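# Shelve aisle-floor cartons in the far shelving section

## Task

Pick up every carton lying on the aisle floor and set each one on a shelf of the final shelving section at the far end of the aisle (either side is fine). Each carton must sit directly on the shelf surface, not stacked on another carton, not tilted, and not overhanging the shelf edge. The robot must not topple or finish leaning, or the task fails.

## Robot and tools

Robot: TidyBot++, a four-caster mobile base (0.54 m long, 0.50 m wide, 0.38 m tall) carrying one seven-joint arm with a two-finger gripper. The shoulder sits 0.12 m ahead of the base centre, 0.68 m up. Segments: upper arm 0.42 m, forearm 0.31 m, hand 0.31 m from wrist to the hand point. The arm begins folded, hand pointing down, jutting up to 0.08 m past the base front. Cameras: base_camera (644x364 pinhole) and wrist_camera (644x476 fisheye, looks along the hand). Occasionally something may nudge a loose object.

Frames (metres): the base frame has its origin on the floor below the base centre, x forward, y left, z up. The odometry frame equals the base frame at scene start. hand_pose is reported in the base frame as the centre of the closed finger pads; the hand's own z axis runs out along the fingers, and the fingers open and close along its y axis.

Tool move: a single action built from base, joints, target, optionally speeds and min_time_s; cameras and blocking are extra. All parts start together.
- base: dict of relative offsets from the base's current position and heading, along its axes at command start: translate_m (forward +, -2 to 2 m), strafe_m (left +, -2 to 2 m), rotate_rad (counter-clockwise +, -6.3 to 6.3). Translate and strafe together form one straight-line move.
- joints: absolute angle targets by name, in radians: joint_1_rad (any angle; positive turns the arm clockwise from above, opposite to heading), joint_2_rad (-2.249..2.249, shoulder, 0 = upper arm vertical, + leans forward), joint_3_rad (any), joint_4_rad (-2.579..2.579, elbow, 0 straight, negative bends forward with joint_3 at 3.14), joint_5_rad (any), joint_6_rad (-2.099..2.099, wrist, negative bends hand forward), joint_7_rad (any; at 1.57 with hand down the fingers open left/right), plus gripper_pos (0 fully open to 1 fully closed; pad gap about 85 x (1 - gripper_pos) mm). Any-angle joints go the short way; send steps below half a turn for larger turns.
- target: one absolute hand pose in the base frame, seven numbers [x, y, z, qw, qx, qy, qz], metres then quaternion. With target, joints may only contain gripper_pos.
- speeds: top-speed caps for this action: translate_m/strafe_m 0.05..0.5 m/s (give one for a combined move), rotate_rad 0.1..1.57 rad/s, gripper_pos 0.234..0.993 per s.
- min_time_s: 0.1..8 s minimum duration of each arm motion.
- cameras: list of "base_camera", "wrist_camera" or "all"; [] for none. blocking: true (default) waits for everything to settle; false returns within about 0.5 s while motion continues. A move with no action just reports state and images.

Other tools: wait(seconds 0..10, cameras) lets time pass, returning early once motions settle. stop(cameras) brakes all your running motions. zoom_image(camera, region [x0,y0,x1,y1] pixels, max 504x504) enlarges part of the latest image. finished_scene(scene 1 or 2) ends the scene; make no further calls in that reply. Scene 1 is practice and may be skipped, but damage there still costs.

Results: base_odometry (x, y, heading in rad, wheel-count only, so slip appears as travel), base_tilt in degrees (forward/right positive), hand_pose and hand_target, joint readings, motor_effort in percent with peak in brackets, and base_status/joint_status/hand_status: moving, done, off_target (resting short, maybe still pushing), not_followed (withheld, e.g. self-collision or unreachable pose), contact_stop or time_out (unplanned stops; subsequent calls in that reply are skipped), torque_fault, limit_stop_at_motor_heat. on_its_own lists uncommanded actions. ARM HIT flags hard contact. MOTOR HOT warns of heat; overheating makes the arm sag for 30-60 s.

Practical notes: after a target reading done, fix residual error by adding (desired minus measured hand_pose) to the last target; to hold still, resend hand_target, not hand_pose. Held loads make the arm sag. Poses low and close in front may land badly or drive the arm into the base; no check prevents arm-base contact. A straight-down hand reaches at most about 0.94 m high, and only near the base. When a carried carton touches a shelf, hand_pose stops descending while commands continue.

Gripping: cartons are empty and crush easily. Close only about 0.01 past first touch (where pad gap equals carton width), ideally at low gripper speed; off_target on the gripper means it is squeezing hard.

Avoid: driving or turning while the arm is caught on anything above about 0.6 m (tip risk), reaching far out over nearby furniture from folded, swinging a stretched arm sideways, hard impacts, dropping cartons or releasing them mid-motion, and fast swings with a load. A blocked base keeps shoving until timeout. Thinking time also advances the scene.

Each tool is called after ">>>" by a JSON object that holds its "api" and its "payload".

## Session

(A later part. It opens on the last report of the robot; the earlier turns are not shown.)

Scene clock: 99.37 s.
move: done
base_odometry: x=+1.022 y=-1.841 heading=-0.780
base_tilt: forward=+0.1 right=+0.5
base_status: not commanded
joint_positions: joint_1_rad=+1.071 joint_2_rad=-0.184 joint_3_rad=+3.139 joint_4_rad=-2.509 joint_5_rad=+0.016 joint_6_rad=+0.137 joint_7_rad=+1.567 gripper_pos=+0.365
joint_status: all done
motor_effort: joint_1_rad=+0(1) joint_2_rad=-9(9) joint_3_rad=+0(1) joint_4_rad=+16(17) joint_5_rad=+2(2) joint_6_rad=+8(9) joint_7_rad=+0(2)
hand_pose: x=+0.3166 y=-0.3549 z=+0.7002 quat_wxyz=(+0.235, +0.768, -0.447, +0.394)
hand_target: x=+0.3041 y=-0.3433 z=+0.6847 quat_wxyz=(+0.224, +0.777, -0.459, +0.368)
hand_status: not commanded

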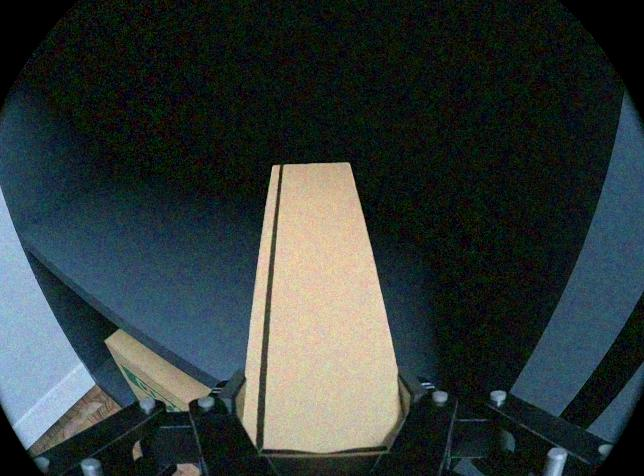

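>>> {"api": "move", "payload": {"joints": {"joint_2_rad": 0.44, "joint_4_rad": -1.77, "joint_6_rad": -0.12}, "min_time_s": 3.5, "cameras": ["wrist_camera"]}}

Scene clock: 103.87 s.
move: done
base_odometry: x=+1.022 y=-1.841 heading=-0.780
base_tilt: forward=+0.2 right=+0.6
base_status: not commanded
joint_positions: joint_1_rad=+1.071 joint_2_rad=+0.407 joint_3_rad=+3.139 joint_4_rad=-1.786 joint_5_rad=+0.016 joint_6_rad=-0.044 joint_7_rad=+1.567 gripper_pos=+0.365
joint_status: all done
motor_effort: joint_1_rad=+0(1) joint_2_rad=-29(30) joint_3_rad=+0(1) joint_4_rad=+17(19) joint_5_rad=+1(2) joint_6_rad=+8(9) joint_7_rad=-1(2)
hand_pose: x=+0.4413 y=-0.5836 z=+0.6923 quat_wxyz=(+0.225, +0.777, -0.453, +0.375)
hand_target: x=+0.4289 y=-0.5796 z=+0.6607 quat_wxyz=(+0.205, +0.790, -0.469, +0.337)
hand_status: not commanded

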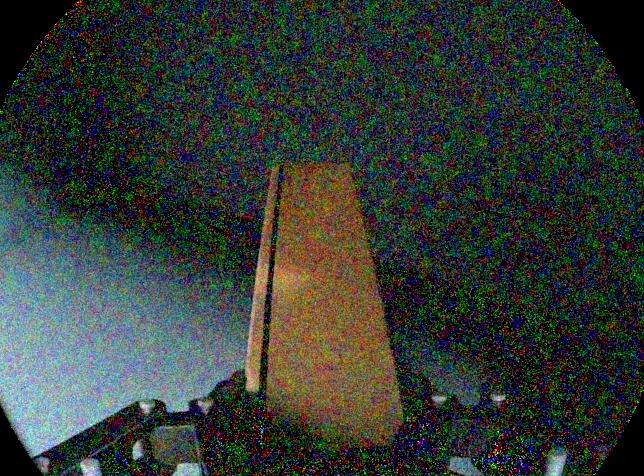

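>>> {"api": "move", "payload": {"joints": {"joint_2_rad": 0.61, "joint_4_rad": -1.855, "joint_6_rad": 0.235}, "min_time_s": 3, "cameras": ["wrist_camera"]}}

Scene clock: 107.87 s.
move: done
base_odometry: x=+1.022 y=-1.841 heading=-0.780
base_tilt: forward=+0.2 right=+0.6
base_status: not commanded
joint_positions: joint_1_rad=+1.071 joint_2_rad=+0.571 joint_3_rad=+3.139 joint_4_rad=-1.839 joint_5_rad=+0.016 joint_6_rad=+0.134 joint_7_rad=+1.567 gripper_pos=+0.365
joint_status: all done
motor_effort: joint_1_rad=+0(1) joint_2_rad=-32(32) joint_3_rad=+0(1) joint_4_rad=+15(18) joint_5_rad=+1(2) joint_6_rad=+8(9) joint_7_rad=+0(2)
hand_pose: x=+0.4457 y=-0.5898 z=+0.5999 quat_wxyz=(+0.214, +0.784, -0.457, +0.360)
hand_target: x=+0.4429 y=-0.6023 z=+0.5910 quat_wxyz=(+0.226, +0.773, -0.458, +0.378)
hand_status: not commanded

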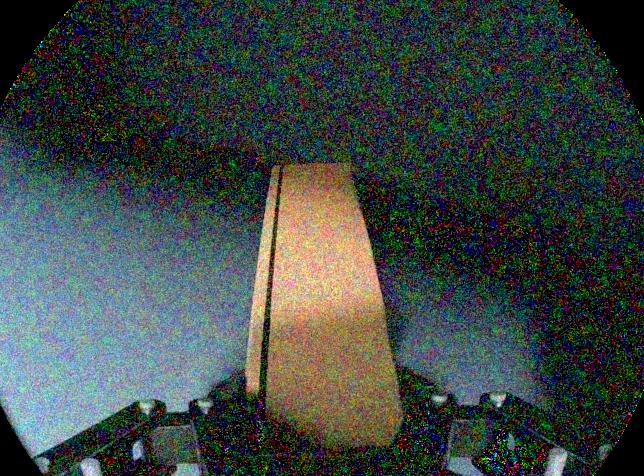

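>>> {"api": "move", "payload": {"joints": {"joint_2_rad": 0.624, "joint_6_rad": 0.258}, "min_time_s": 0.8}}

>>> {"api": "move", "payload": {"joints": {"joint_2_rad": 0.636, "joint_6_rad": 0.27}, "min_time_s": 0.8}}

Scene clock: 109.50 s.
move: done
base_odometry: x=+1.022 y=-1.841 heading=-0.780
base_tilt: forward=+0.2 right=+0.5
base_status: not commanded
joint_positions: joint_1_rad=+1.071 joint_2_rad=+0.583 joint_3_rad=+3.139 joint_4_rad=-1.839 joint_5_rad=+0.016 joint_6_rad=+0.157 joint_7_rad=+1.567 gripper_pos=+0.365
joint_status: all done
motor_effort: joint_1_rad=+0(1) joint_2_rad=-32(33) joint_3_rad=+0(1) joint_4_rad=+15(16) joint_5_rad=+1(2) joint_6_rad=+8(9) joint_7_rad=+0(1)
hand_pose: x=+0.4476 y=-0.5930 z=+0.5972 quat_wxyz=(+0.217, +0.782, -0.456, +0.365)
hand_target: x=+0.4444 y=-0.6050 z=+0.5870 quat_wxyz=(+0.228, +0.771, -0.457, +0.381)
hand_status: not commanded
pictures: none

Scene clock: 110.60 s.
move: done
base_odometry: x=+1.022 y=-1.841 heading=-0.780
base_tilt: forward=+0.2 right=+0.6
base_status: not commanded
joint_positions: joint_1_rad=+1.071 joint_2_rad=+0.595 joint_3_rad=+3.139 joint_4_rad=-1.839 joint_5_rad=+0.016 joint_6_rad=+0.169 joint_7_rad=+1.567 gripper_pos=+0.365
joint_status: all done
motor_effort: joint_1_rad=+0(0) joint_2_rad=-32(33) joint_3_rad=+0(1) joint_4_rad=+15(16) joint_5_rad=+1(2) joint_6_rad=+8(9) joint_7_rad=+0(2)
hand_pose: x=+0.4483 y=-0.5942 z=+0.5921 quat_wxyz=(+0.217, +0.782, -0.456, +0.365)
hand_target: x=+0.4450 y=-0.6059 z=+0.5817 quat_wxyz=(+0.228, +0.771, -0.457, +0.381)
hand_status: not commanded
pictures: none

>>> {"api": "move", "payload": {"joints": {"joint_2_rad": 0.646, "joint_6_rad": 0.28}, "min_time_s": 0.6}}

>>> {"api": "move", "payload": {"joints": {"joint_2_rad": 0.654, "joint_6_rad": 0.288}, "min_time_s": 0.6}}

>>> {"api": "move", "payload": {"joints": {"joint_2_rad": 0.661, "joint_6_rad": 0.295}, "min_time_s": 0.6, "cameras": ["wrist_camera"]}}

Scene clock: 111.97 s.
move: done
base_odometry: x=+1.022 y=-1.841 heading=-0.780
base_tilt: forward=+0.1 right=+0.5
base_status: not commanded
joint_positions: joint_1_rad=+1.071 joint_2_rad=+0.605 joint_3_rad=+3.139 joint_4_rad=-1.839 joint_5_rad=+0.016 joint_6_rad=+0.179 joint_7_rad=+1.567 gripper_pos=+0.365
joint_status: all done
motor_effort: joint_1_rad=+0(0) joint_2_rad=-32(33) joint_3_rad=+0(1) joint_4_rad=+14(15) joint_5_rad=+1(2) joint_6_rad=+8(9) joint_7_rad=-1(2)
hand_pose: x=+0.4488 y=-0.5950 z=+0.5875 quat_wxyz=(+0.216, +0.782, -0.456, +0.365)
hand_target: x=+0.4454 y=-0.6066 z=+0.5774 quat_wxyz=(+0.228, +0.771, -0.457, +0.381)
hand_status: not commanded
pictures: none

Scene clock: 112.83 s.
move: done
base_odometry: x=+1.022 y=-1.841 heading=-0.780
base_tilt: forward=+0.2 right=+0.6
base_status: not commanded
joint_positions: joint_1_rad=+1.071 joint_2_rad=+0.612 joint_3_rad=+3.139 joint_4_rad=-1.839 joint_5_rad=+0.016 joint_6_rad=+0.189 joint_7_rad=+1.567 gripper_pos=+0.365
joint_status: all done
motor_effort: joint_1_rad=+0(0) joint_2_rad=-32(33) joint_3_rad=-1(1) joint_4_rad=+14(16) joint_5_rad=+1(2) joint_6_rad=+8(8) joint_7_rad=+0(1)
hand_pose: x=+0.4494 y=-0.5961 z=+0.5853 quat_wxyz=(+0.217, +0.782, -0.456, +0.366)
hand_target: x=+0.4457 y=-0.6072 z=+0.5738 quat_wxyz=(+0.228, +0.771, -0.457, +0.381)
hand_status: not commanded
pictures: none

Scene clock: 113.73 s.
move: done
base_odometry: x=+1.022 y=-1.841 heading=-0.780
base_tilt: forward=+0.2 right=+0.5
base_status: not commanded
joint_positions: joint_1_rad=+1.071 joint_2_rad=+0.615 joint_3_rad=+3.139 joint_4_rad=-1.839 joint_5_rad=+0.016 joint_6_rad=+0.197 joint_7_rad=+1.567 gripper_pos=+0.365
joint_status: all done
motor_effort: joint_1_rad=+0(1) joint_2_rad=-31(33) joint_3_rad=+0(1) joint_4_rad=+13(15) joint_5_rad=+1(2) joint_6_rad=+7(9) joint_7_rad=-1(1)
hand_pose: x=+0.4501 y=-0.5973 z=+0.5854 quat_wxyz=(+0.218, +0.781, -0.455, +0.368)
hand_target: x=+0.4460 y=-0.6077 z=+0.5707 quat_wxyz=(+0.228, +0.771, -0.457, +0.381)
hand_status: not commanded

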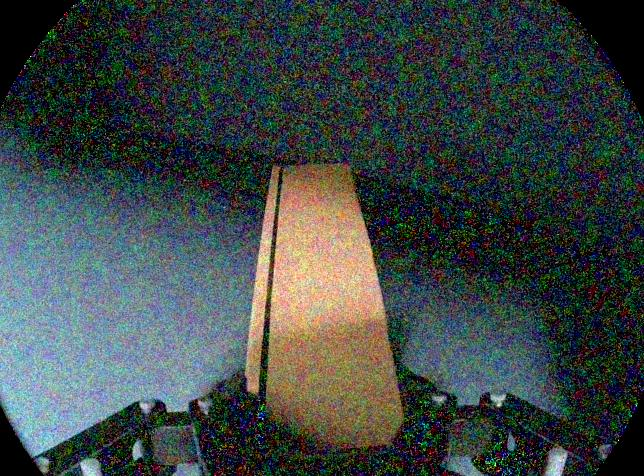

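>>> {"api": "move", "payload": {"joints": {"gripper_pos": 0.25}, "speeds": {"gripper_pos": 0.234}}}

>>> {"api": "move", "payload": {"joints": {"gripper_pos": 0.03}, "cameras": ["wrist_camera"]}}

Scene clock: 115.47 s.
move: done
base_odometry: x=+1.022 y=-1.841 heading=-0.780
base_tilt: forward=+0.2 right=+0.6
base_status: not commanded
joint_positions: joint_1_rad=+1.071 joint_2_rad=+0.617 joint_3_rad=+3.139 joint_4_rad=-1.839 joint_5_rad=+0.016 joint_6_rad=+0.198 joint_7_rad=+1.567 gripper_pos=+0.252
joint_status: all done
motor_effort: joint_1_rad=+0(1) joint_2_rad=-32(32) joint_3_rad=-1(1) joint_4_rad=+14(15) joint_5_rad=+1(2) joint_6_rad=+7(8) joint_7_rad=+0(1)
hand_pose: x=+0.4502 y=-0.5973 z=+0.5839 quat_wxyz=(+0.218, +0.781, -0.455, +0.368)
hand_target: x=+0.4460 y=-0.6077 z=+0.5707 quat_wxyz=(+0.228, +0.771, -0.457, +0.381)
hand_status: not commanded
pictures: none

Scene clock: 116.37 s.
move: done
base_odometry: x=+1.022 y=-1.841 heading=-0.780
base_tilt: forward=+0.1 right=+0.6
base_status: not commanded
joint_positions: joint_1_rad=+1.071 joint_2_rad=+0.617 joint_3_rad=+3.139 joint_4_rad=-1.839 joint_5_rad=+0.016 joint_6_rad=+0.198 joint_7_rad=+1.567 gripper_pos=+0.032
joint_status: all done
motor_effort: joint_1_rad=+0(0) joint_2_rad=-31(32) joint_3_rad=-1(1) joint_4_rad=+13(15) joint_5_rad=+1(2) joint_6_rad=+7(8) joint_7_rad=-1(1)
hand_pose: x=+0.4502 y=-0.5973 z=+0.5839 quat_wxyz=(+0.218, +0.781, -0.455, +0.368)
hand_target: x=+0.4460 y=-0.6077 z=+0.5707 quat_wxyz=(+0.228, +0.771, -0.457, +0.381)
hand_status: not commanded

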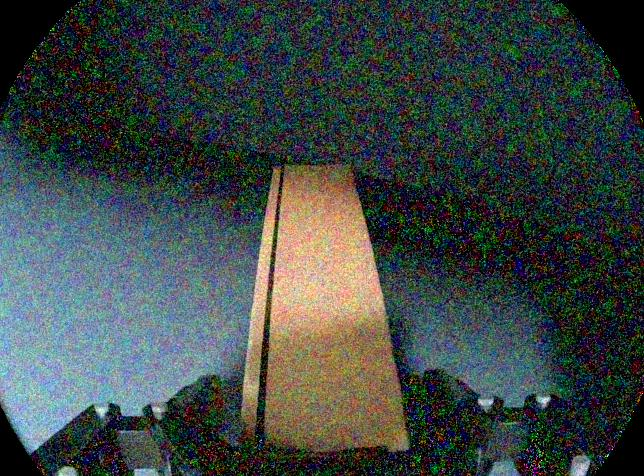

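>>> {"api": "move", "payload": {"joints": {"joint_2_rad": 0.061, "joint_4_rad": -2.215, "joint_6_rad": 0.01}, "min_time_s": 2.5, "cameras": ["wrist_camera"]}}

Scene clock: 119.67 s.
move: done
base_odometry: x=+1.022 y=-1.841 heading=-0.780
base_tilt: forward=+0.1 right=+0.5
base_status: not commanded
joint_positions: joint_1_rad=+1.071 joint_2_rad=+0.088 joint_3_rad=+3.139 joint_4_rad=-2.198 joint_5_rad=+0.016 joint_6_rad=+0.089 joint_7_rad=+1.567 gripper_pos=+0.032
joint_status: all done
motor_effort: joint_1_rad=+0(1) joint_2_rad=-17(33) joint_3_rad=+0(1) joint_4_rad=+16(17) joint_5_rad=+2(2) joint_6_rad=+8(8) joint_7_rad=-1(2)
hand_pose: x=+0.3744 y=-0.4604 z=+0.7124 quat_wxyz=(+0.233, +0.770, -0.448, +0.391)
hand_target: x=+0.3576 y=-0.4439 z=+0.6986 quat_wxyz=(+0.220, +0.780, -0.461, +0.362)
hand_status: not commanded

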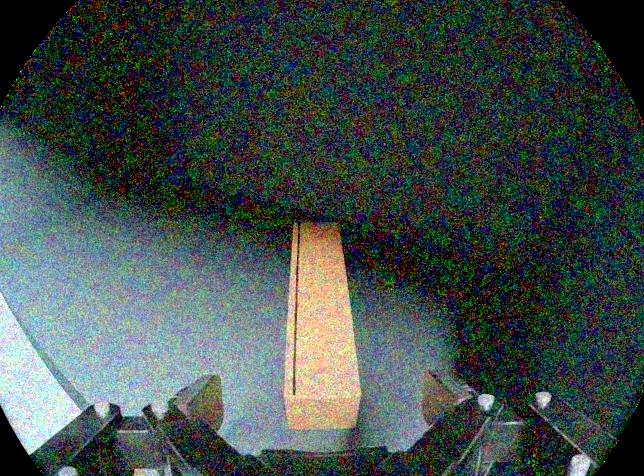

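>>> {"api": "move", "payload": {"joints": {"joint_1_rad": 0.0, "joint_2_rad": -0.197, "joint_4_rad": -2.515, "joint_6_rad": 0.066}, "min_time_s": 1.5, "cameras": ["wrist_camera"]}}

Scene clock: 122.70 s.
move: done
base_odometry: x=+1.022 y=-1.841 heading=-0.780
base_tilt: forward=+0.2 right=+0.5
base_status: not commanded
joint_positions: joint_1_rad=+0.018 joint_2_rad=-0.169 joint_3_rad=+3.137 joint_4_rad=-2.497 joint_5_rad=+0.016 joint_6_rad=+0.089 joint_7_rad=+1.567 gripper_pos=+0.032
joint_status: all done
motor_effort: joint_1_rad=+0(2) joint_2_rad=-9(18) joint_3_rad=+0(1) joint_4_rad=+16(17) joint_5_rad=+1(2) joint_6_rad=+8(9) joint_7_rad=-1(1)
hand_pose: x=+0.5210 y=-0.0036 z=+0.6879 quat_wxyz=(+0.005, +0.900, +0.000, +0.436)
hand_target: x=+0.5090 y=+0.0042 z=+0.6847 quat_wxyz=(+0.001, +0.903, +0.009, +0.430)
hand_status: not commanded

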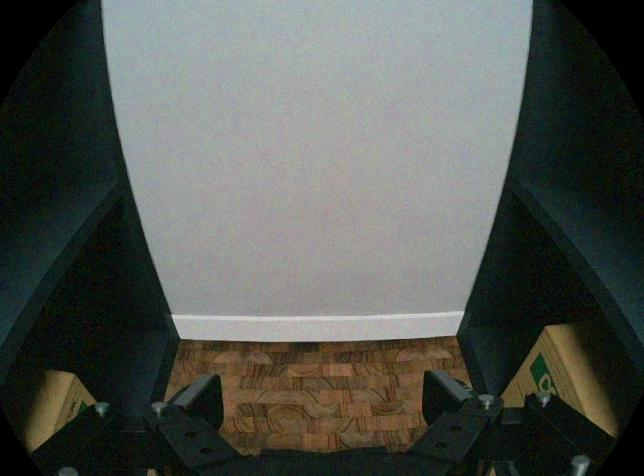

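>>> {"api": "move", "payload": {"base": {"translate_m": -1.914, "strafe_m": 0.045}, "cameras": ["base_camera"]}}

>>> {"api": "move", "payload": {"joints": {"joint_1_rad": -1.05, "joint_2_rad": 1.34, "joint_4_rad": -1.665, "joint_6_rad": 0.75}, "min_time_s": 2, "cameras": ["all"]}}

Scene clock: 128.13 s.
move: done
base_odometry: x=-0.308 y=-0.462 heading=-0.780
base_tilt: forward=+0.1 right=+0.6
base_status: done
joint_positions: joint_1_rad=+0.016 joint_2_rad=-0.183 joint_3_rad=+3.137 joint_4_rad=-2.505 joint_5_rad=+0.016 joint_6_rad=+0.089 joint_7_rad=+1.567 gripper_pos=+0.032
joint_status: not commanded
motor_effort: joint_1_rad=+0(1) joint_2_rad=-8(11) joint_3_rad=+0(1) joint_4_rad=+15(17) joint_5_rad=+1(2) joint_6_rad=+8(8) joint_7_rad=+0(2)
hand_pose: x=+0.5176 y=-0.0030 z=+0.6897 quat_wxyz=(+0.005, +0.899, +0.001, +0.439)
hand_target: x=+0.5090 y=+0.0042 z=+0.6847 quat_wxyz=(+0.001, +0.903, +0.009, +0.430)
hand_status: not commanded

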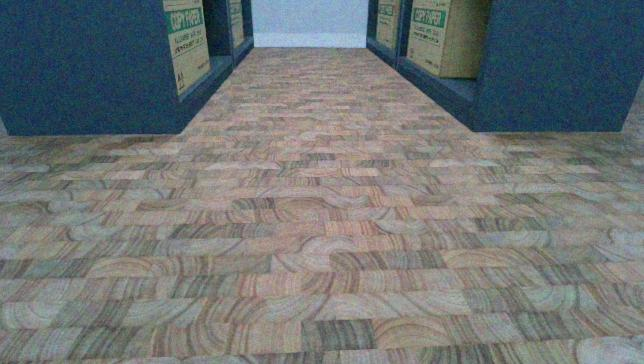

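Scene clock: 131.17 s.
move: done
base_odometry: x=-0.308 y=-0.463 heading=-0.780
base_tilt: forward=+0.1 right=+0.5
base_status: not commanded
joint_positions: joint_1_rad=-1.038 joint_2_rad=+1.299 joint_3_rad=+3.137 joint_4_rad=-1.679 joint_5_rad=+0.016 joint_6_rad=+0.654 joint_7_rad=+1.567 gripper_pos=+0.032
joint_status: all done
motor_effort: joint_1_rad=+0(2) joint_2_rad=-37(39) joint_3_rad=+0(2) joint_4_rad=+7(17) joint_5_rad=+1(2) joint_6_rad=+7(8) joint_7_rad=+0(2)
hand_pose: x=+0.4603 y=+0.5922 z=+0.2716 quat_wxyz=(-0.201, +0.794, +0.460, +0.343)
hand_target: x=+0.4568 y=+0.6058 z=+0.2700 quat_wxyz=(-0.220, +0.779, +0.457, +0.368)
hand_status: not commanded
pictures: base_camera, wrist_camera

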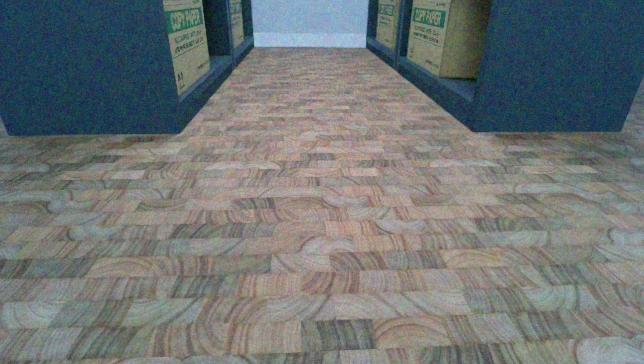

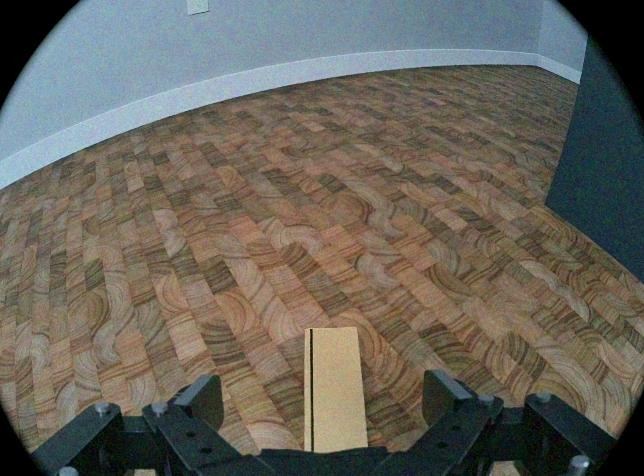

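>>> {"api": "move", "payload": {"base": {"strafe_m": -0.02}, "joints": {"joint_2_rad": 1.65, "joint_4_rad": -1.395, "gripper_pos": 0.0}, "min_time_s": 1.2, "cameras": ["wrist_camera"]}}

Scene clock: 134.83 s.
move: done
base_odometry: x=-0.322 y=-0.477 heading=-0.780
base_tilt: forward=+0.1 right=+0.5
base_status: done
joint_positions: joint_1_rad=-1.042 joint_2_rad=+1.612 joint_3_rad=+3.137 joint_4_rad=-1.408 joint_5_rad=+0.016 joint_6_rad=+0.658 joint_7_rad=+1.567 gripper_pos=+0.000
joint_status: all done
motor_effort: joint_1_rad=+0(2) joint_2_rad=-37(40) joint_3_rad=-1(2) joint_4_rad=+6(9) joint_5_rad=+1(2) joint_6_rad=+7(8) joint_7_rad=-1(2)
hand_pose: x=+0.4547 y=+0.5879 z=+0.1307 quat_wxyz=(-0.193, +0.800, +0.465, +0.327)
hand_target: x=+0.4518 y=+0.5963 z=+0.1295 quat_wxyz=(-0.211, +0.787, +0.461, +0.352)
hand_status: not commanded

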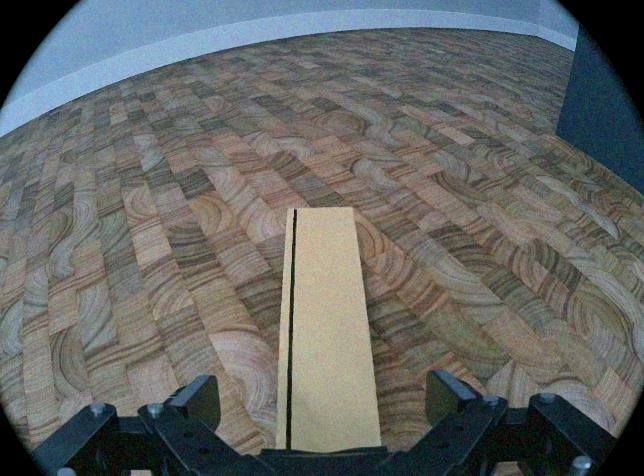

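>>> {"api": "move", "payload": {"base": {"translate_m": 0.007, "strafe_m": 0.0055}, "joints": {"joint_2_rad": 1.913, "joint_4_rad": -1.055}, "min_time_s": 2.2, "cameras": ["wrist_camera"]}}

Scene clock: 138.30 s.
move: done
base_odometry: x=-0.313 y=-0.478 heading=-0.780
base_tilt: forward=+0.2 right=+0.5
base_status: done
joint_positions: joint_1_rad=-1.043 joint_2_rad=+1.868 joint_3_rad=+3.137 joint_4_rad=-1.067 joint_5_rad=+0.016 joint_6_rad=+0.659 joint_7_rad=+1.567 gripper_pos=+0.000
joint_status: all done
motor_effort: joint_1_rad=+0(2) joint_2_rad=-37(39) joint_3_rad=-1(2) joint_4_rad=+8(8) joint_5_rad=+1(2) joint_6_rad=+7(8) joint_7_rad=-1(1)
hand_pose: x=+0.4683 y=+0.6107 z=+0.0489 quat_wxyz=(-0.212, +0.785, +0.456, +0.362)
hand_target: x=+0.4606 y=+0.6099 z=+0.0434 quat_wxyz=(-0.228, +0.773, +0.452, +0.383)
hand_status: not commanded

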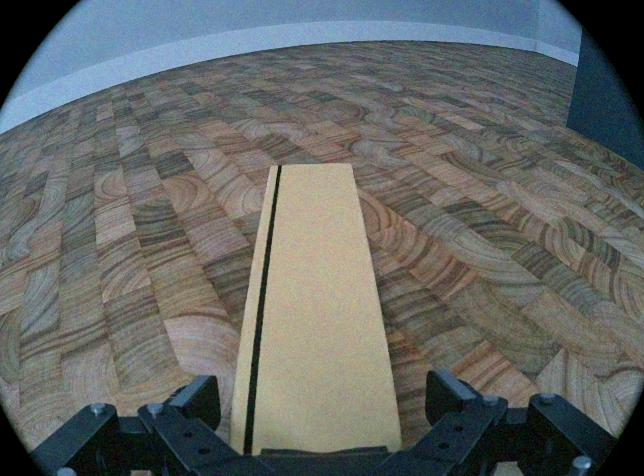

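>>> {"api": "move", "payload": {"joints": {"gripper_pos": 0.32}}}

>>> {"api": "move", "payload": {"joints": {"gripper_pos": 0.355}, "speeds": {"gripper_pos": 0.234}}}

>>> {"api": "move", "payload": {"joints": {"gripper_pos": 0.369}, "speeds": {"gripper_pos": 0.234}}}

>>> {"api": "move", "payload": {"joints": {"joint_2_rad": 1.75}, "min_time_s": 1.5, "cameras": ["wrist_camera"]}}

Scene clock: 139.87 s.
move: done
base_odometry: x=-0.313 y=-0.478 heading=-0.780
base_tilt: forward=+0.1 right=+0.5
base_status: not commanded
joint_positions: joint_1_rad=-1.043 joint_2_rad=+1.868 joint_3_rad=+3.137 joint_4_rad=-1.067 joint_5_rad=+0.016 joint_6_rad=+0.659 joint_7_rad=+1.567 gripper_pos=+0.319
joint_status: all done
motor_effort: joint_1_rad=+1(1) joint_2_rad=-38(38) joint_3_rad=+0(1) joint_4_rad=+8(9) joint_5_rad=+1(1) joint_6_rad=+7(8) joint_7_rad=-1(1)
hand_pose: x=+0.4684 y=+0.6108 z=+0.0490 quat_wxyz=(-0.212, +0.785, +0.456, +0.362)
hand_target: x=+0.4606 y=+0.6099 z=+0.0434 quat_wxyz=(-0.228, +0.773, +0.452, +0.383)
hand_status: not commanded
pictures: none

Scene clock: 141.07 s.
move: done
base_odometry: x=-0.313 y=-0.478 heading=-0.780
base_tilt: forward=+0.1 right=+0.5
base_status: not commanded
joint_positions: joint_1_rad=-1.043 joint_2_rad=+1.868 joint_3_rad=+3.137 joint_4_rad=-1.067 joint_5_rad=+0.016 joint_6_rad=+0.661 joint_7_rad=+1.567 gripper_pos=+0.353
joint_status: all done
motor_effort: joint_1_rad=+0(1) joint_2_rad=-36(38) joint_3_rad=-1(1) joint_4_rad=+7(9) joint_5_rad=+1(2) joint_6_rad=+7(7) joint_7_rad=-1(2)
hand_pose: x=+0.4685 y=+0.6111 z=+0.0493 quat_wxyz=(-0.213, +0.785, +0.456, +0.362)
hand_target: x=+0.4606 y=+0.6099 z=+0.0434 quat_wxyz=(-0.228, +0.773, +0.452, +0.383)
hand_status: not commanded
pictures: none

Scene clock: 142.00 s.
move: done
base_odometry: x=-0.313 y=-0.478 heading=-0.780
base_tilt: forward=+0.2 right=+0.5
base_status: not commanded
joint_positions: joint_1_rad=-1.043 joint_2_rad=+1.868 joint_3_rad=+3.137 joint_4_rad=-1.067 joint_5_rad=+0.016 joint_6_rad=+0.661 joint_7_rad=+1.567 gripper_pos=+0.365
joint_status: all done
motor_effort: joint_1_rad=+0(1) joint_2_rad=-36(37) joint_3_rad=-1(1) joint_4_rad=+8(9) joint_5_rad=+0(2) joint_6_rad=+7(7) joint_7_rad=+0(2)
hand_pose: x=+0.4686 y=+0.6112 z=+0.0495 quat_wxyz=(-0.213, +0.784, +0.456, +0.362)
hand_target: x=+0.4606 y=+0.6099 z=+0.0434 quat_wxyz=(-0.228, +0.773, +0.452, +0.383)
hand_status: not commanded
pictures: none

Scene clock: 143.87 s.
move: done
base_odometry: x=-0.313 y=-0.478 heading=-0.780
base_tilt: forward=+0.2 right=+0.5
base_status: not commanded
joint_positions: joint_1_rad=-1.043 joint_2_rad=+1.789 joint_3_rad=+3.137 joint_4_rad=-1.064 joint_5_rad=+0.016 joint_6_rad=+0.661 joint_7_rad=+1.567 gripper_pos=+0.365
joint_status: all done
motor_effort: joint_1_rad=+0(1) joint_2_rad=-40(40) joint_3_rad=-1(1) joint_4_rad=+9(10) joint_5_rad=+1(2) joint_6_rad=+8(9) joint_7_rad=-1(1)
hand_pose: x=+0.4934 y=+0.6537 z=+0.1082 quat_wxyz=(-0.231, +0.769, +0.447, +0.395)
hand_target: x=+0.5075 y=+0.6917 z=+0.1653 quat_wxyz=(-0.263, +0.739, +0.433, +0.445)
hand_status: not commanded

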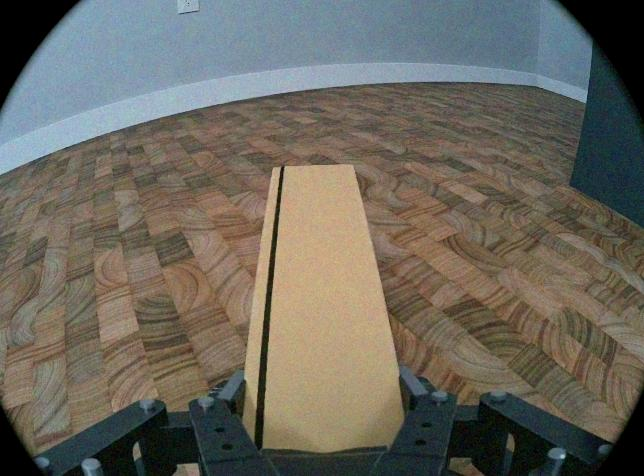

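>>> {"api": "move", "payload": {"base": {"strafe_m": -0.05}, "speeds": {"strafe_m": 0.2}, "joints": {"joint_1_rad": 0.0, "joint_2_rad": -0.197, "joint_4_rad": -2.515, "joint_6_rad": 0.066}, "min_time_s": 4, "cameras": ["all"]}}

Scene clock: 150.63 s.
move: done
base_odometry: x=-0.348 y=-0.513 heading=-0.780
base_tilt: forward=+0.1 right=+0.5
base_status: done
joint_positions: joint_1_rad=-0.018 joint_2_rad=-0.172 joint_3_rad=+3.137 joint_4_rad=-2.501 joint_5_rad=+0.016 joint_6_rad=+0.144 joint_7_rad=+1.567 gripper_pos=+0.365
joint_status: all done
motor_effort: joint_1_rad=+0(3) joint_2_rad=-9(45) joint_3_rad=+0(2) joint_4_rad=+15(18) joint_5_rad=+1(2) joint_6_rad=+8(10) joint_7_rad=+0(1)
hand_pose: x=+0.5294 y=+0.0112 z=+0.7006 quat_wxyz=(-0.003, +0.888, +0.016, +0.460)
hand_target: x=+0.5090 y=+0.0042 z=+0.6847 quat_wxyz=(+0.001, +0.903, +0.009, +0.430)
hand_status: not commanded
pictures: base_camera, wrist_camera

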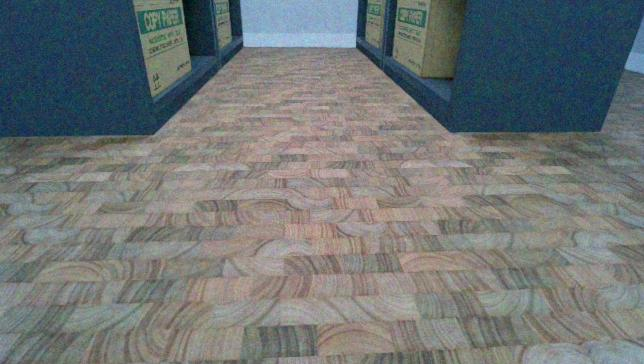

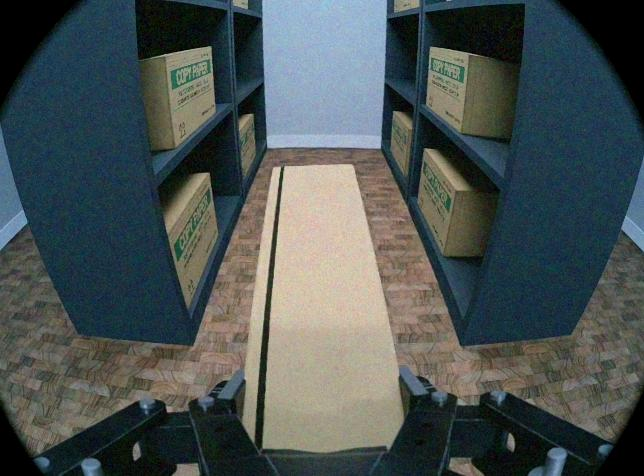

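>>> {"api": "move", "payload": {"base": {"translate_m": 1.915}, "speeds": {"translate_m": 0.4}, "cameras": ["all"]}}

Scene clock: 156.90 s.
move: done
base_odometry: x=+1.013 y=-1.861 heading=-0.781
base_tilt: forward=+0.2 right=+0.6
base_status: done
joint_positions: joint_1_rad=-0.018 joint_2_rad=-0.179 joint_3_rad=+3.137 joint_4_rad=-2.506 joint_5_rad=+0.016 joint_6_rad=+0.138 joint_7_rad=+1.567 gripper_pos=+0.365
joint_status: not commanded
motor_effort: joint_1_rad=+0(1) joint_2_rad=-9(11) joint_3_rad=+0(1) joint_4_rad=+16(18) joint_5_rad=+2(2) joint_6_rad=+8(9) joint_7_rad=+0(2)
hand_pose: x=+0.5264 y=+0.0110 z=+0.7001 quat_wxyz=(-0.003, +0.888, +0.016, +0.459)
hand_target: x=+0.5090 y=+0.0042 z=+0.6847 quat_wxyz=(+0.001, +0.903, +0.009, +0.430)
hand_status: not commanded
pictures: base_camera, wrist_camera

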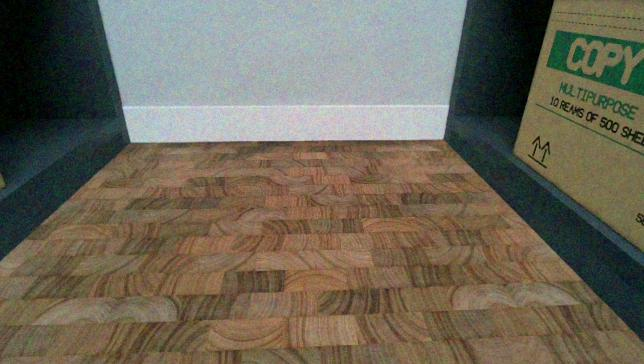

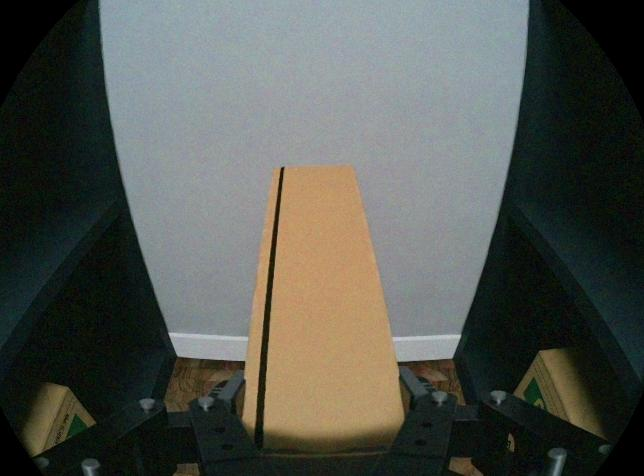

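>>> {"api": "move", "payload": {"base": {"strafe_m": 0.022, "rotate_rad": 0.02}, "speeds": {"strafe_m": 0.1, "rotate_rad": 0.1}, "cameras": ["all"]}}

Scene clock: 162.73 s.
move: done
base_odometry: x=+1.028 y=-1.845 heading=-0.761
base_tilt: forward=+0.2 right=+0.5
base_status: done
joint_positions: joint_1_rad=-0.012 joint_2_rad=-0.179 joint_3_rad=+3.133 joint_4_rad=-2.506 joint_5_rad=+0.016 joint_6_rad=+0.138 joint_7_rad=+1.567 gripper_pos=+0.365
joint_status: not commanded
motor_effort: joint_1_rad=+0(1) joint_2_rad=-8(10) joint_3_rad=+0(2) joint_4_rad=+16(18) joint_5_rad=+1(2) joint_6_rad=+8(9) joint_7_rad=-1(1)
hand_pose: x=+0.5263 y=+0.0104 z=+0.7001 quat_wxyz=(-0.002, +0.888, +0.015, +0.459)
hand_target: x=+0.5090 y=+0.0042 z=+0.6847 quat_wxyz=(+0.001, +0.903, +0.009, +0.430)
hand_status: not commanded
pictures: base_camera, wrist_camera

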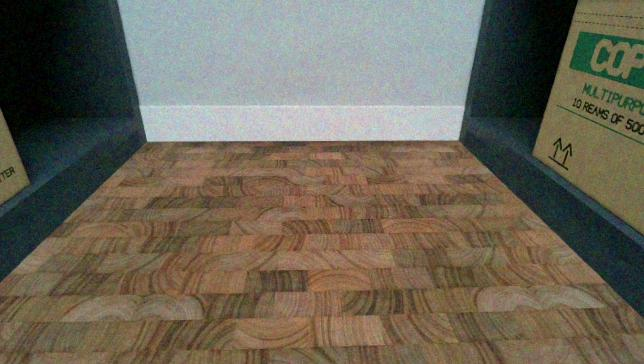

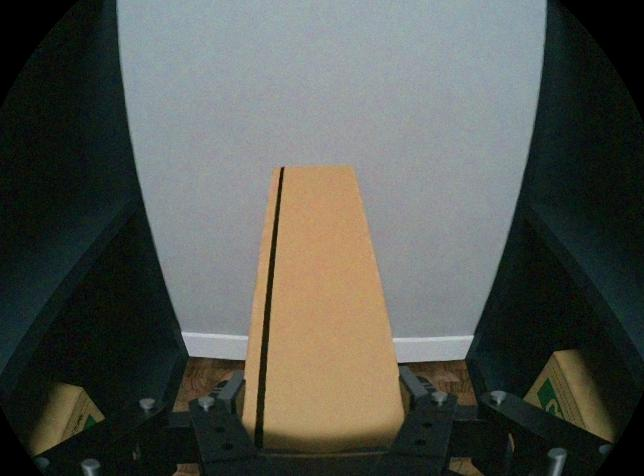

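>>> {"api": "move", "payload": {"joints": {"joint_1_rad": -0.55}, "min_time_s": 2, "cameras": ["wrist_camera"]}}

>>> {"api": "move", "payload": {"joints": {"joint_1_rad": -1.08}, "min_time_s": 2, "cameras": ["wrist_camera"]}}

Scene clock: 166.00 s.
move: done
base_odometry: x=+1.028 y=-1.845 heading=-0.761
base_tilt: forward=+0.1 right=+0.5
base_status: not commanded
joint_positions: joint_1_rad=-0.534 joint_2_rad=-0.179 joint_3_rad=+3.133 joint_4_rad=-2.506 joint_5_rad=+0.016 joint_6_rad=+0.138 joint_7_rad=+1.567 gripper_pos=+0.365
joint_status: all done
motor_effort: joint_1_rad=+0(1) joint_2_rad=-9(9) joint_3_rad=+0(1) joint_4_rad=+16(17) joint_5_rad=+1(2) joint_6_rad=+8(9) joint_7_rad=+0(2)
hand_pose: x=+0.4670 y=+0.2120 z=+0.7001 quat_wxyz=(-0.120, +0.854, +0.244, +0.443)
hand_target: x=+0.4493 y=+0.2074 z=+0.6847 quat_wxyz=(-0.115, +0.866, +0.254, +0.414)
hand_status: not commanded

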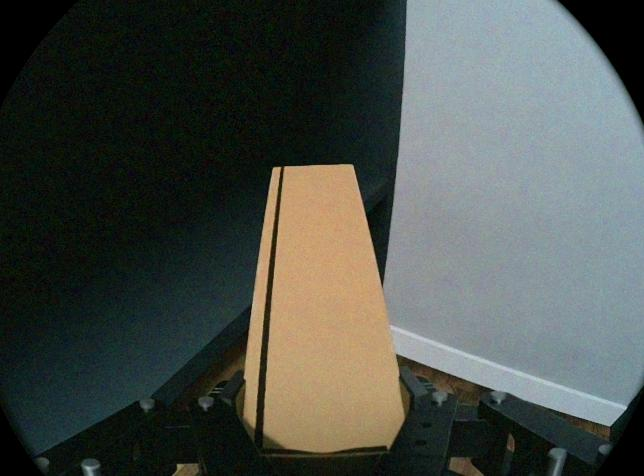

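Scene clock: 168.30 s.
move: done
base_odometry: x=+1.028 y=-1.845 heading=-0.761
base_tilt: forward=+0.2 right=+0.5
base_status: not commanded
joint_positions: joint_1_rad=-1.064 joint_2_rad=-0.179 joint_3_rad=+3.133 joint_4_rad=-2.506 joint_5_rad=+0.016 joint_6_rad=+0.138 joint_7_rad=+1.567 gripper_pos=+0.365
joint_status: all done
motor_effort: joint_1_rad=+0(2) joint_2_rad=-9(9) joint_3_rad=+1(1) joint_4_rad=+17(17) joint_5_rad=+1(2) joint_6_rad=+8(9) joint_7_rad=-1(2)
hand_pose: x=+0.3120 y=+0.3588 z=+0.7001 quat_wxyz=(-0.232, +0.761, +0.459, +0.396)
hand_target: x=+0.2991 y=+0.3459 z=+0.6847 quat_wxyz=(-0.220, +0.770, +0.472, +0.370)
hand_status: not commanded

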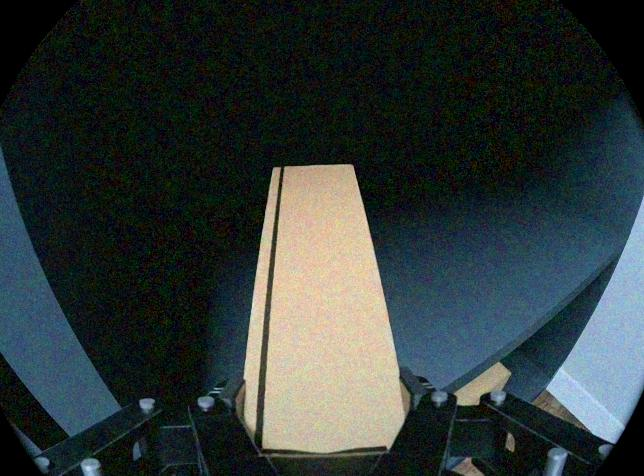

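>>> {"api": "move", "payload": {"joints": {"joint_2_rad": 0.44, "joint_4_rad": -1.77, "joint_6_rad": -0.12}, "min_time_s": 3.5, "cameras": ["wrist_camera"]}}

>>> {"api": "move", "payload": {"joints": {"joint_2_rad": 0.61, "joint_4_rad": -1.855, "joint_6_rad": 0.25}, "min_time_s": 3, "cameras": ["wrist_camera"]}}

Scene clock: 173.77 s.
move: done
base_odometry: x=+1.028 y=-1.845 heading=-0.761
base_tilt: forward=+0.2 right=+0.5
base_status: not commanded
joint_positions: joint_1_rad=-1.064 joint_2_rad=+0.407 joint_3_rad=+3.133 joint_4_rad=-1.786 joint_5_rad=+0.016 joint_6_rad=-0.044 joint_7_rad=+1.567 gripper_pos=+0.365
joint_status: all done
motor_effort: joint_1_rad=+0(1) joint_2_rad=-29(30) joint_3_rad=+0(1) joint_4_rad=+17(18) joint_5_rad=+0(2) joint_6_rad=+8(10) joint_7_rad=-1(2)
hand_pose: x=+0.4371 y=+0.5858 z=+0.6923 quat_wxyz=(-0.222, +0.771, +0.463, +0.376)
hand_target: x=+0.4246 y=+0.5819 z=+0.6607 quat_wxyz=(-0.202, +0.784, +0.479, +0.339)
hand_status: not commanded

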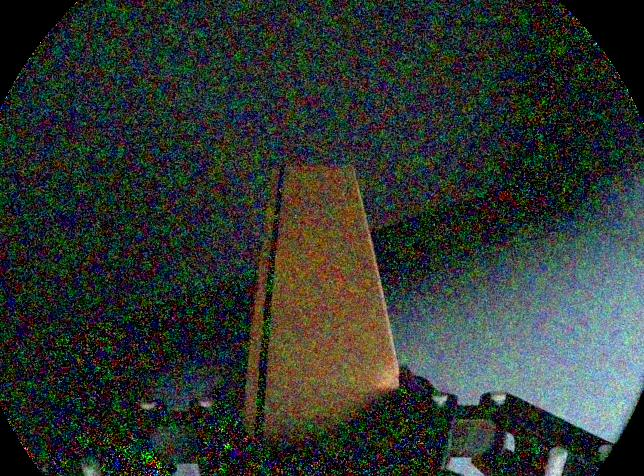

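Scene clock: 177.07 s.
move: done
base_odometry: x=+1.028 y=-1.845 heading=-0.761
base_tilt: forward=+0.2 right=+0.5
base_status: not commanded
joint_positions: joint_1_rad=-1.064 joint_2_rad=+0.571 joint_3_rad=+3.133 joint_4_rad=-1.839 joint_5_rad=+0.016 joint_6_rad=+0.149 joint_7_rad=+1.567 gripper_pos=+0.365
joint_status: all done
motor_effort: joint_1_rad=+0(1) joint_2_rad=-31(33) joint_3_rad=+0(1) joint_4_rad=+14(18) joint_5_rad=+1(2) joint_6_rad=+8(9) joint_7_rad=-1(1)
hand_pose: x=+0.4413 y=+0.5955 z=+0.6034 quat_wxyz=(-0.218, +0.776, +0.466, +0.366)
hand_target: x=+0.4368 y=+0.6087 z=+0.5946 quat_wxyz=(-0.231, +0.763, +0.467, +0.382)
hand_status: not commanded

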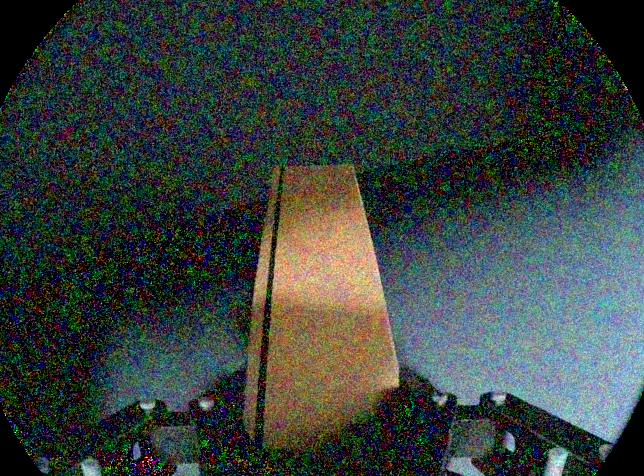

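>>> {"api": "move", "payload": {"joints": {"joint_2_rad": 0.624, "joint_6_rad": 0.255}, "min_time_s": 0.7}}

>>> {"api": "move", "payload": {"joints": {"joint_2_rad": 0.636, "joint_6_rad": 0.266}, "min_time_s": 0.7}}

>>> {"api": "move", "payload": {"joints": {"joint_2_rad": 0.646, "joint_6_rad": 0.275}, "min_time_s": 0.6}}

>>> {"api": "move", "payload": {"joints": {"joint_2_rad": 0.654, "joint_6_rad": 0.282}, "min_time_s": 0.6}}

Scene clock: 179.20 s.
move: done
base_odometry: x=+1.028 y=-1.845 heading=-0.761
base_tilt: forward=+0.2 right=+0.5
base_status: not commanded
joint_positions: joint_1_rad=-1.064 joint_2_rad=+0.584 joint_3_rad=+3.133 joint_4_rad=-1.839 joint_5_rad=+0.016 joint_6_rad=+0.155 joint_7_rad=+1.567 gripper_pos=+0.365
joint_status: all done
motor_effort: joint_1_rad=+0(1) joint_2_rad=-32(33) joint_3_rad=-1(1) joint_4_rad=+15(16) joint_5_rad=+1(2) joint_6_rad=+8(9) joint_7_rad=+0(1)
hand_pose: x=+0.4413 y=+0.5956 z=+0.5961 quat_wxyz=(-0.216, +0.777, +0.467, +0.363)
hand_target: x=+0.4366 y=+0.6084 z=+0.5863 quat_wxyz=(-0.229, +0.765, +0.468, +0.379)
hand_status: not commanded
pictures: none

Scene clock: 180.20 s.
move: done
base_odometry: x=+1.028 y=-1.845 heading=-0.761
base_tilt: forward=+0.1 right=+0.5
base_status: not commanded
joint_positions: joint_1_rad=-1.064 joint_2_rad=+0.595 joint_3_rad=+3.133 joint_4_rad=-1.839 joint_5_rad=+0.016 joint_6_rad=+0.165 joint_7_rad=+1.567 gripper_pos=+0.365
joint_status: all done
motor_effort: joint_1_rad=+0(0) joint_2_rad=-32(32) joint_3_rad=-1(1) joint_4_rad=+14(16) joint_5_rad=+0(1) joint_6_rad=+7(9) joint_7_rad=-1(2)
hand_pose: x=+0.4419 y=+0.5966 z=+0.5909 quat_wxyz=(-0.216, +0.777, +0.467, +0.363)
hand_target: x=+0.4370 y=+0.6093 z=+0.5808 quat_wxyz=(-0.229, +0.765, +0.468, +0.378)
hand_status: not commanded
pictures: none

Scene clock: 181.10 s.
move: done
base_odometry: x=+1.028 y=-1.845 heading=-0.761
base_tilt: forward=+0.1 right=+0.5
base_status: not commanded
joint_positions: joint_1_rad=-1.064 joint_2_rad=+0.605 joint_3_rad=+3.133 joint_4_rad=-1.840 joint_5_rad=+0.016 joint_6_rad=+0.175 joint_7_rad=+1.567 gripper_pos=+0.365
joint_status: all done
motor_effort: joint_1_rad=+0(1) joint_2_rad=-32(33) joint_3_rad=-1(1) joint_4_rad=+14(16) joint_5_rad=+0(2) joint_6_rad=+7(9) joint_7_rad=+0(1)
hand_pose: x=+0.4422 y=+0.5974 z=+0.5863 quat_wxyz=(-0.216, +0.777, +0.467, +0.362)
hand_target: x=+0.4373 y=+0.6099 z=+0.5761 quat_wxyz=(-0.229, +0.765, +0.468, +0.378)
hand_status: not commanded
pictures: none

Scene clock: 182.00 s.
move: done
base_odometry: x=+1.028 y=-1.845 heading=-0.761
base_tilt: forward=+0.2 right=+0.5
base_status: not commanded
joint_positions: joint_1_rad=-1.064 joint_2_rad=+0.612 joint_3_rad=+3.133 joint_4_rad=-1.840 joint_5_rad=+0.016 joint_6_rad=+0.182 joint_7_rad=+1.567 gripper_pos=+0.365
joint_status: all done
motor_effort: joint_1_rad=+0(0) joint_2_rad=-32(33) joint_3_rad=+0(1) joint_4_rad=+15(15) joint_5_rad=+1(2) joint_6_rad=+7(9) joint_7_rad=+0(2)
hand_pose: x=+0.4426 y=+0.5982 z=+0.5835 quat_wxyz=(-0.216, +0.777, +0.467, +0.363)
hand_target: x=+0.4375 y=+0.6103 z=+0.5723 quat_wxyz=(-0.229, +0.766, +0.468, +0.377)
hand_status: not commanded
pictures: none

>>> {"api": "move", "payload": {"joints": {"joint_2_rad": 0.661, "joint_6_rad": 0.288}, "min_time_s": 0.6}}

>>> {"api": "move", "payload": {"joints": {"joint_2_rad": 0.667, "joint_6_rad": 0.293}, "min_time_s": 0.6, "cameras": ["wrist_camera"]}}

Scene clock: 183.37 s.
move: done
base_odometry: x=+1.028 y=-1.845 heading=-0.761
base_tilt: forward=+0.1 right=+0.5
base_status: not commanded
joint_positions: joint_1_rad=-1.064 joint_2_rad=+0.615 joint_3_rad=+3.133 joint_4_rad=-1.840 joint_5_rad=+0.016 joint_6_rad=+0.190 joint_7_rad=+1.567 gripper_pos=+0.365
joint_status: all done
motor_effort: joint_1_rad=+0(0) joint_2_rad=-32(33) joint_3_rad=+0(1) joint_4_rad=+14(15) joint_5_rad=+1(1) joint_6_rad=+8(9) joint_7_rad=-1(1)
hand_pose: x=+0.4432 y=+0.5993 z=+0.5836 quat_wxyz=(-0.218, +0.776, +0.466, +0.365)
hand_target: x=+0.4376 y=+0.6106 z=+0.5690 quat_wxyz=(-0.229, +0.766, +0.468, +0.377)
hand_status: not commanded
pictures: none

Scene clock: 184.27 s.
move: done
base_odometry: x=+1.028 y=-1.845 heading=-0.761
base_tilt: forward=+0.2 right=+0.5
base_status: not commanded
joint_positions: joint_1_rad=-1.064 joint_2_rad=+0.617 joint_3_rad=+3.133 joint_4_rad=-1.840 joint_5_rad=+0.016 joint_6_rad=+0.197 joint_7_rad=+1.567 gripper_pos=+0.365
joint_status: all done
motor_effort: joint_1_rad=+0(1) joint_2_rad=-31(32) joint_3_rad=-1(1) joint_4_rad=+13(15) joint_5_rad=+1(2) joint_6_rad=+8(8) joint_7_rad=-1(2)
hand_pose: x=+0.4437 y=+0.6003 z=+0.5836 quat_wxyz=(-0.219, +0.775, +0.466, +0.366)
hand_target: x=+0.4377 y=+0.6109 z=+0.5661 quat_wxyz=(-0.229, +0.766, +0.468, +0.377)
hand_status: not commanded

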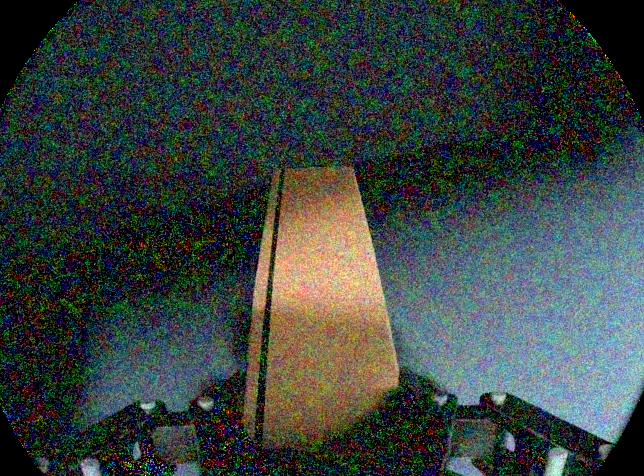

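>>> {"api": "move", "payload": {"joints": {"gripper_pos": 0.25}, "speeds": {"gripper_pos": 0.234}}}

>>> {"api": "move", "payload": {"joints": {"gripper_pos": 0.03}}}

>>> {"api": "move", "payload": {"joints": {"joint_2_rad": 0.061, "joint_4_rad": -2.215, "joint_6_rad": 0.01}, "min_time_s": 2.5, "cameras": ["wrist_camera"]}}

Scene clock: 185.83 s.
move: done
base_odometry: x=+1.028 y=-1.845 heading=-0.761
base_tilt: forward=+0.1 right=+0.5
base_status: not commanded
joint_positions: joint_1_rad=-1.064 joint_2_rad=+0.624 joint_3_rad=+3.133 joint_4_rad=-1.840 joint_5_rad=+0.016 joint_6_rad=+0.198 joint_7_rad=+1.567 gripper_pos=+0.252
joint_status: all done
motor_effort: joint_1_rad=+0(0) joint_2_rad=-32(32) joint_3_rad=+0(1) joint_4_rad=+13(16) joint_5_rad=+1(2) joint_6_rad=+7(8) joint_7_rad=-1(1)
hand_pose: x=+0.4435 y=+0.5999 z=+0.5793 quat_wxyz=(-0.217, +0.776, +0.466, +0.364)
hand_target: x=+0.4377 y=+0.6109 z=+0.5661 quat_wxyz=(-0.229, +0.766, +0.468, +0.377)
hand_status: not commanded
pictures: none

Scene clock: 186.73 s.
move: done
base_odometry: x=+1.028 y=-1.845 heading=-0.761
base_tilt: forward=+0.1 right=+0.5
base_status: not commanded
joint_positions: joint_1_rad=-1.064 joint_2_rad=+0.624 joint_3_rad=+3.133 joint_4_rad=-1.840 joint_5_rad=+0.016 joint_6_rad=+0.198 joint_7_rad=+1.567 gripper_pos=+0.032
joint_status: all done
motor_effort: joint_1_rad=+0(0) joint_2_rad=-32(32) joint_3_rad=-1(1) joint_4_rad=+14(15) joint_5_rad=+1(2) joint_6_rad=+7(8) joint_7_rad=+0(1)
hand_pose: x=+0.4435 y=+0.5999 z=+0.5793 quat_wxyz=(-0.217, +0.776, +0.466, +0.364)
hand_target: x=+0.4377 y=+0.6109 z=+0.5661 quat_wxyz=(-0.229, +0.766, +0.468, +0.377)
hand_status: not commanded
pictures: none

Scene clock: 189.53 s.
move: done
base_odometry: x=+1.028 y=-1.845 heading=-0.761
base_tilt: forward=+0.1 right=+0.5
base_status: not commanded
joint_positions: joint_1_rad=-1.064 joint_2_rad=+0.088 joint_3_rad=+3.133 joint_4_rad=-2.198 joint_5_rad=+0.016 joint_6_rad=+0.089 joint_7_rad=+1.567 gripper_pos=+0.032
joint_status: all done
motor_effort: joint_1_rad=+0(1) joint_2_rad=-17(32) joint_3_rad=+0(1) joint_4_rad=+16(17) joint_5_rad=+1(2) joint_6_rad=+8(9) joint_7_rad=+0(2)
hand_pose: x=+0.3691 y=+0.4632 z=+0.7125 quat_wxyz=(-0.231, +0.763, +0.460, +0.392)
hand_target: x=+0.3524 y=+0.4467 z=+0.6986 quat_wxyz=(-0.217, +0.772, +0.473, +0.364)
hand_status: not commanded

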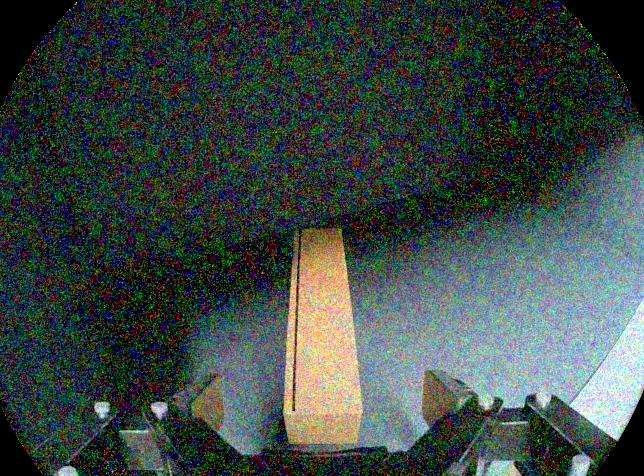

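>>> {"api": "move", "payload": {"joints": {"joint_1_rad": 1.0, "joint_2_rad": -0.197, "joint_4_rad": -2.515, "joint_6_rad": 0.066}, "min_time_s": 2.5, "cameras": ["wrist_camera"]}}

Scene clock: 193.33 s.
move: done
base_odometry: x=+1.028 y=-1.845 heading=-0.761
base_tilt: forward=+0.2 right=+0.5
base_status: not commanded
joint_positions: joint_1_rad=+0.982 joint_2_rad=-0.169 joint_3_rad=+3.133 joint_4_rad=-2.496 joint_5_rad=+0.016 joint_6_rad=+0.089 joint_7_rad=+1.567 gripper_pos=+0.032
joint_status: all done
motor_effort: joint_1_rad=+0(2) joint_2_rad=-9(18) joint_3_rad=+0(1) joint_4_rad=+16(17) joint_5_rad=+0(2) joint_6_rad=+7(8) joint_7_rad=+0(2)
hand_pose: x=+0.3465 y=-0.3316 z=+0.6879 quat_wxyz=(+0.206, +0.798, -0.416, +0.384)
hand_target: x=+0.3332 y=-0.3259 z=+0.6847 quat_wxyz=(+0.208, +0.797, -0.425, +0.377)
hand_status: not commanded

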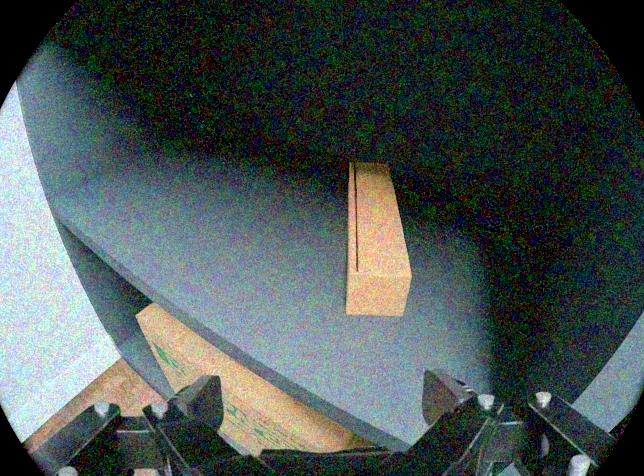

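Both cartons are flat on the second shelves of the last section, one on each side.

>>> {"api": "finished_scene", "payload": {"scene": 2}}

The scene is finished: the task was done.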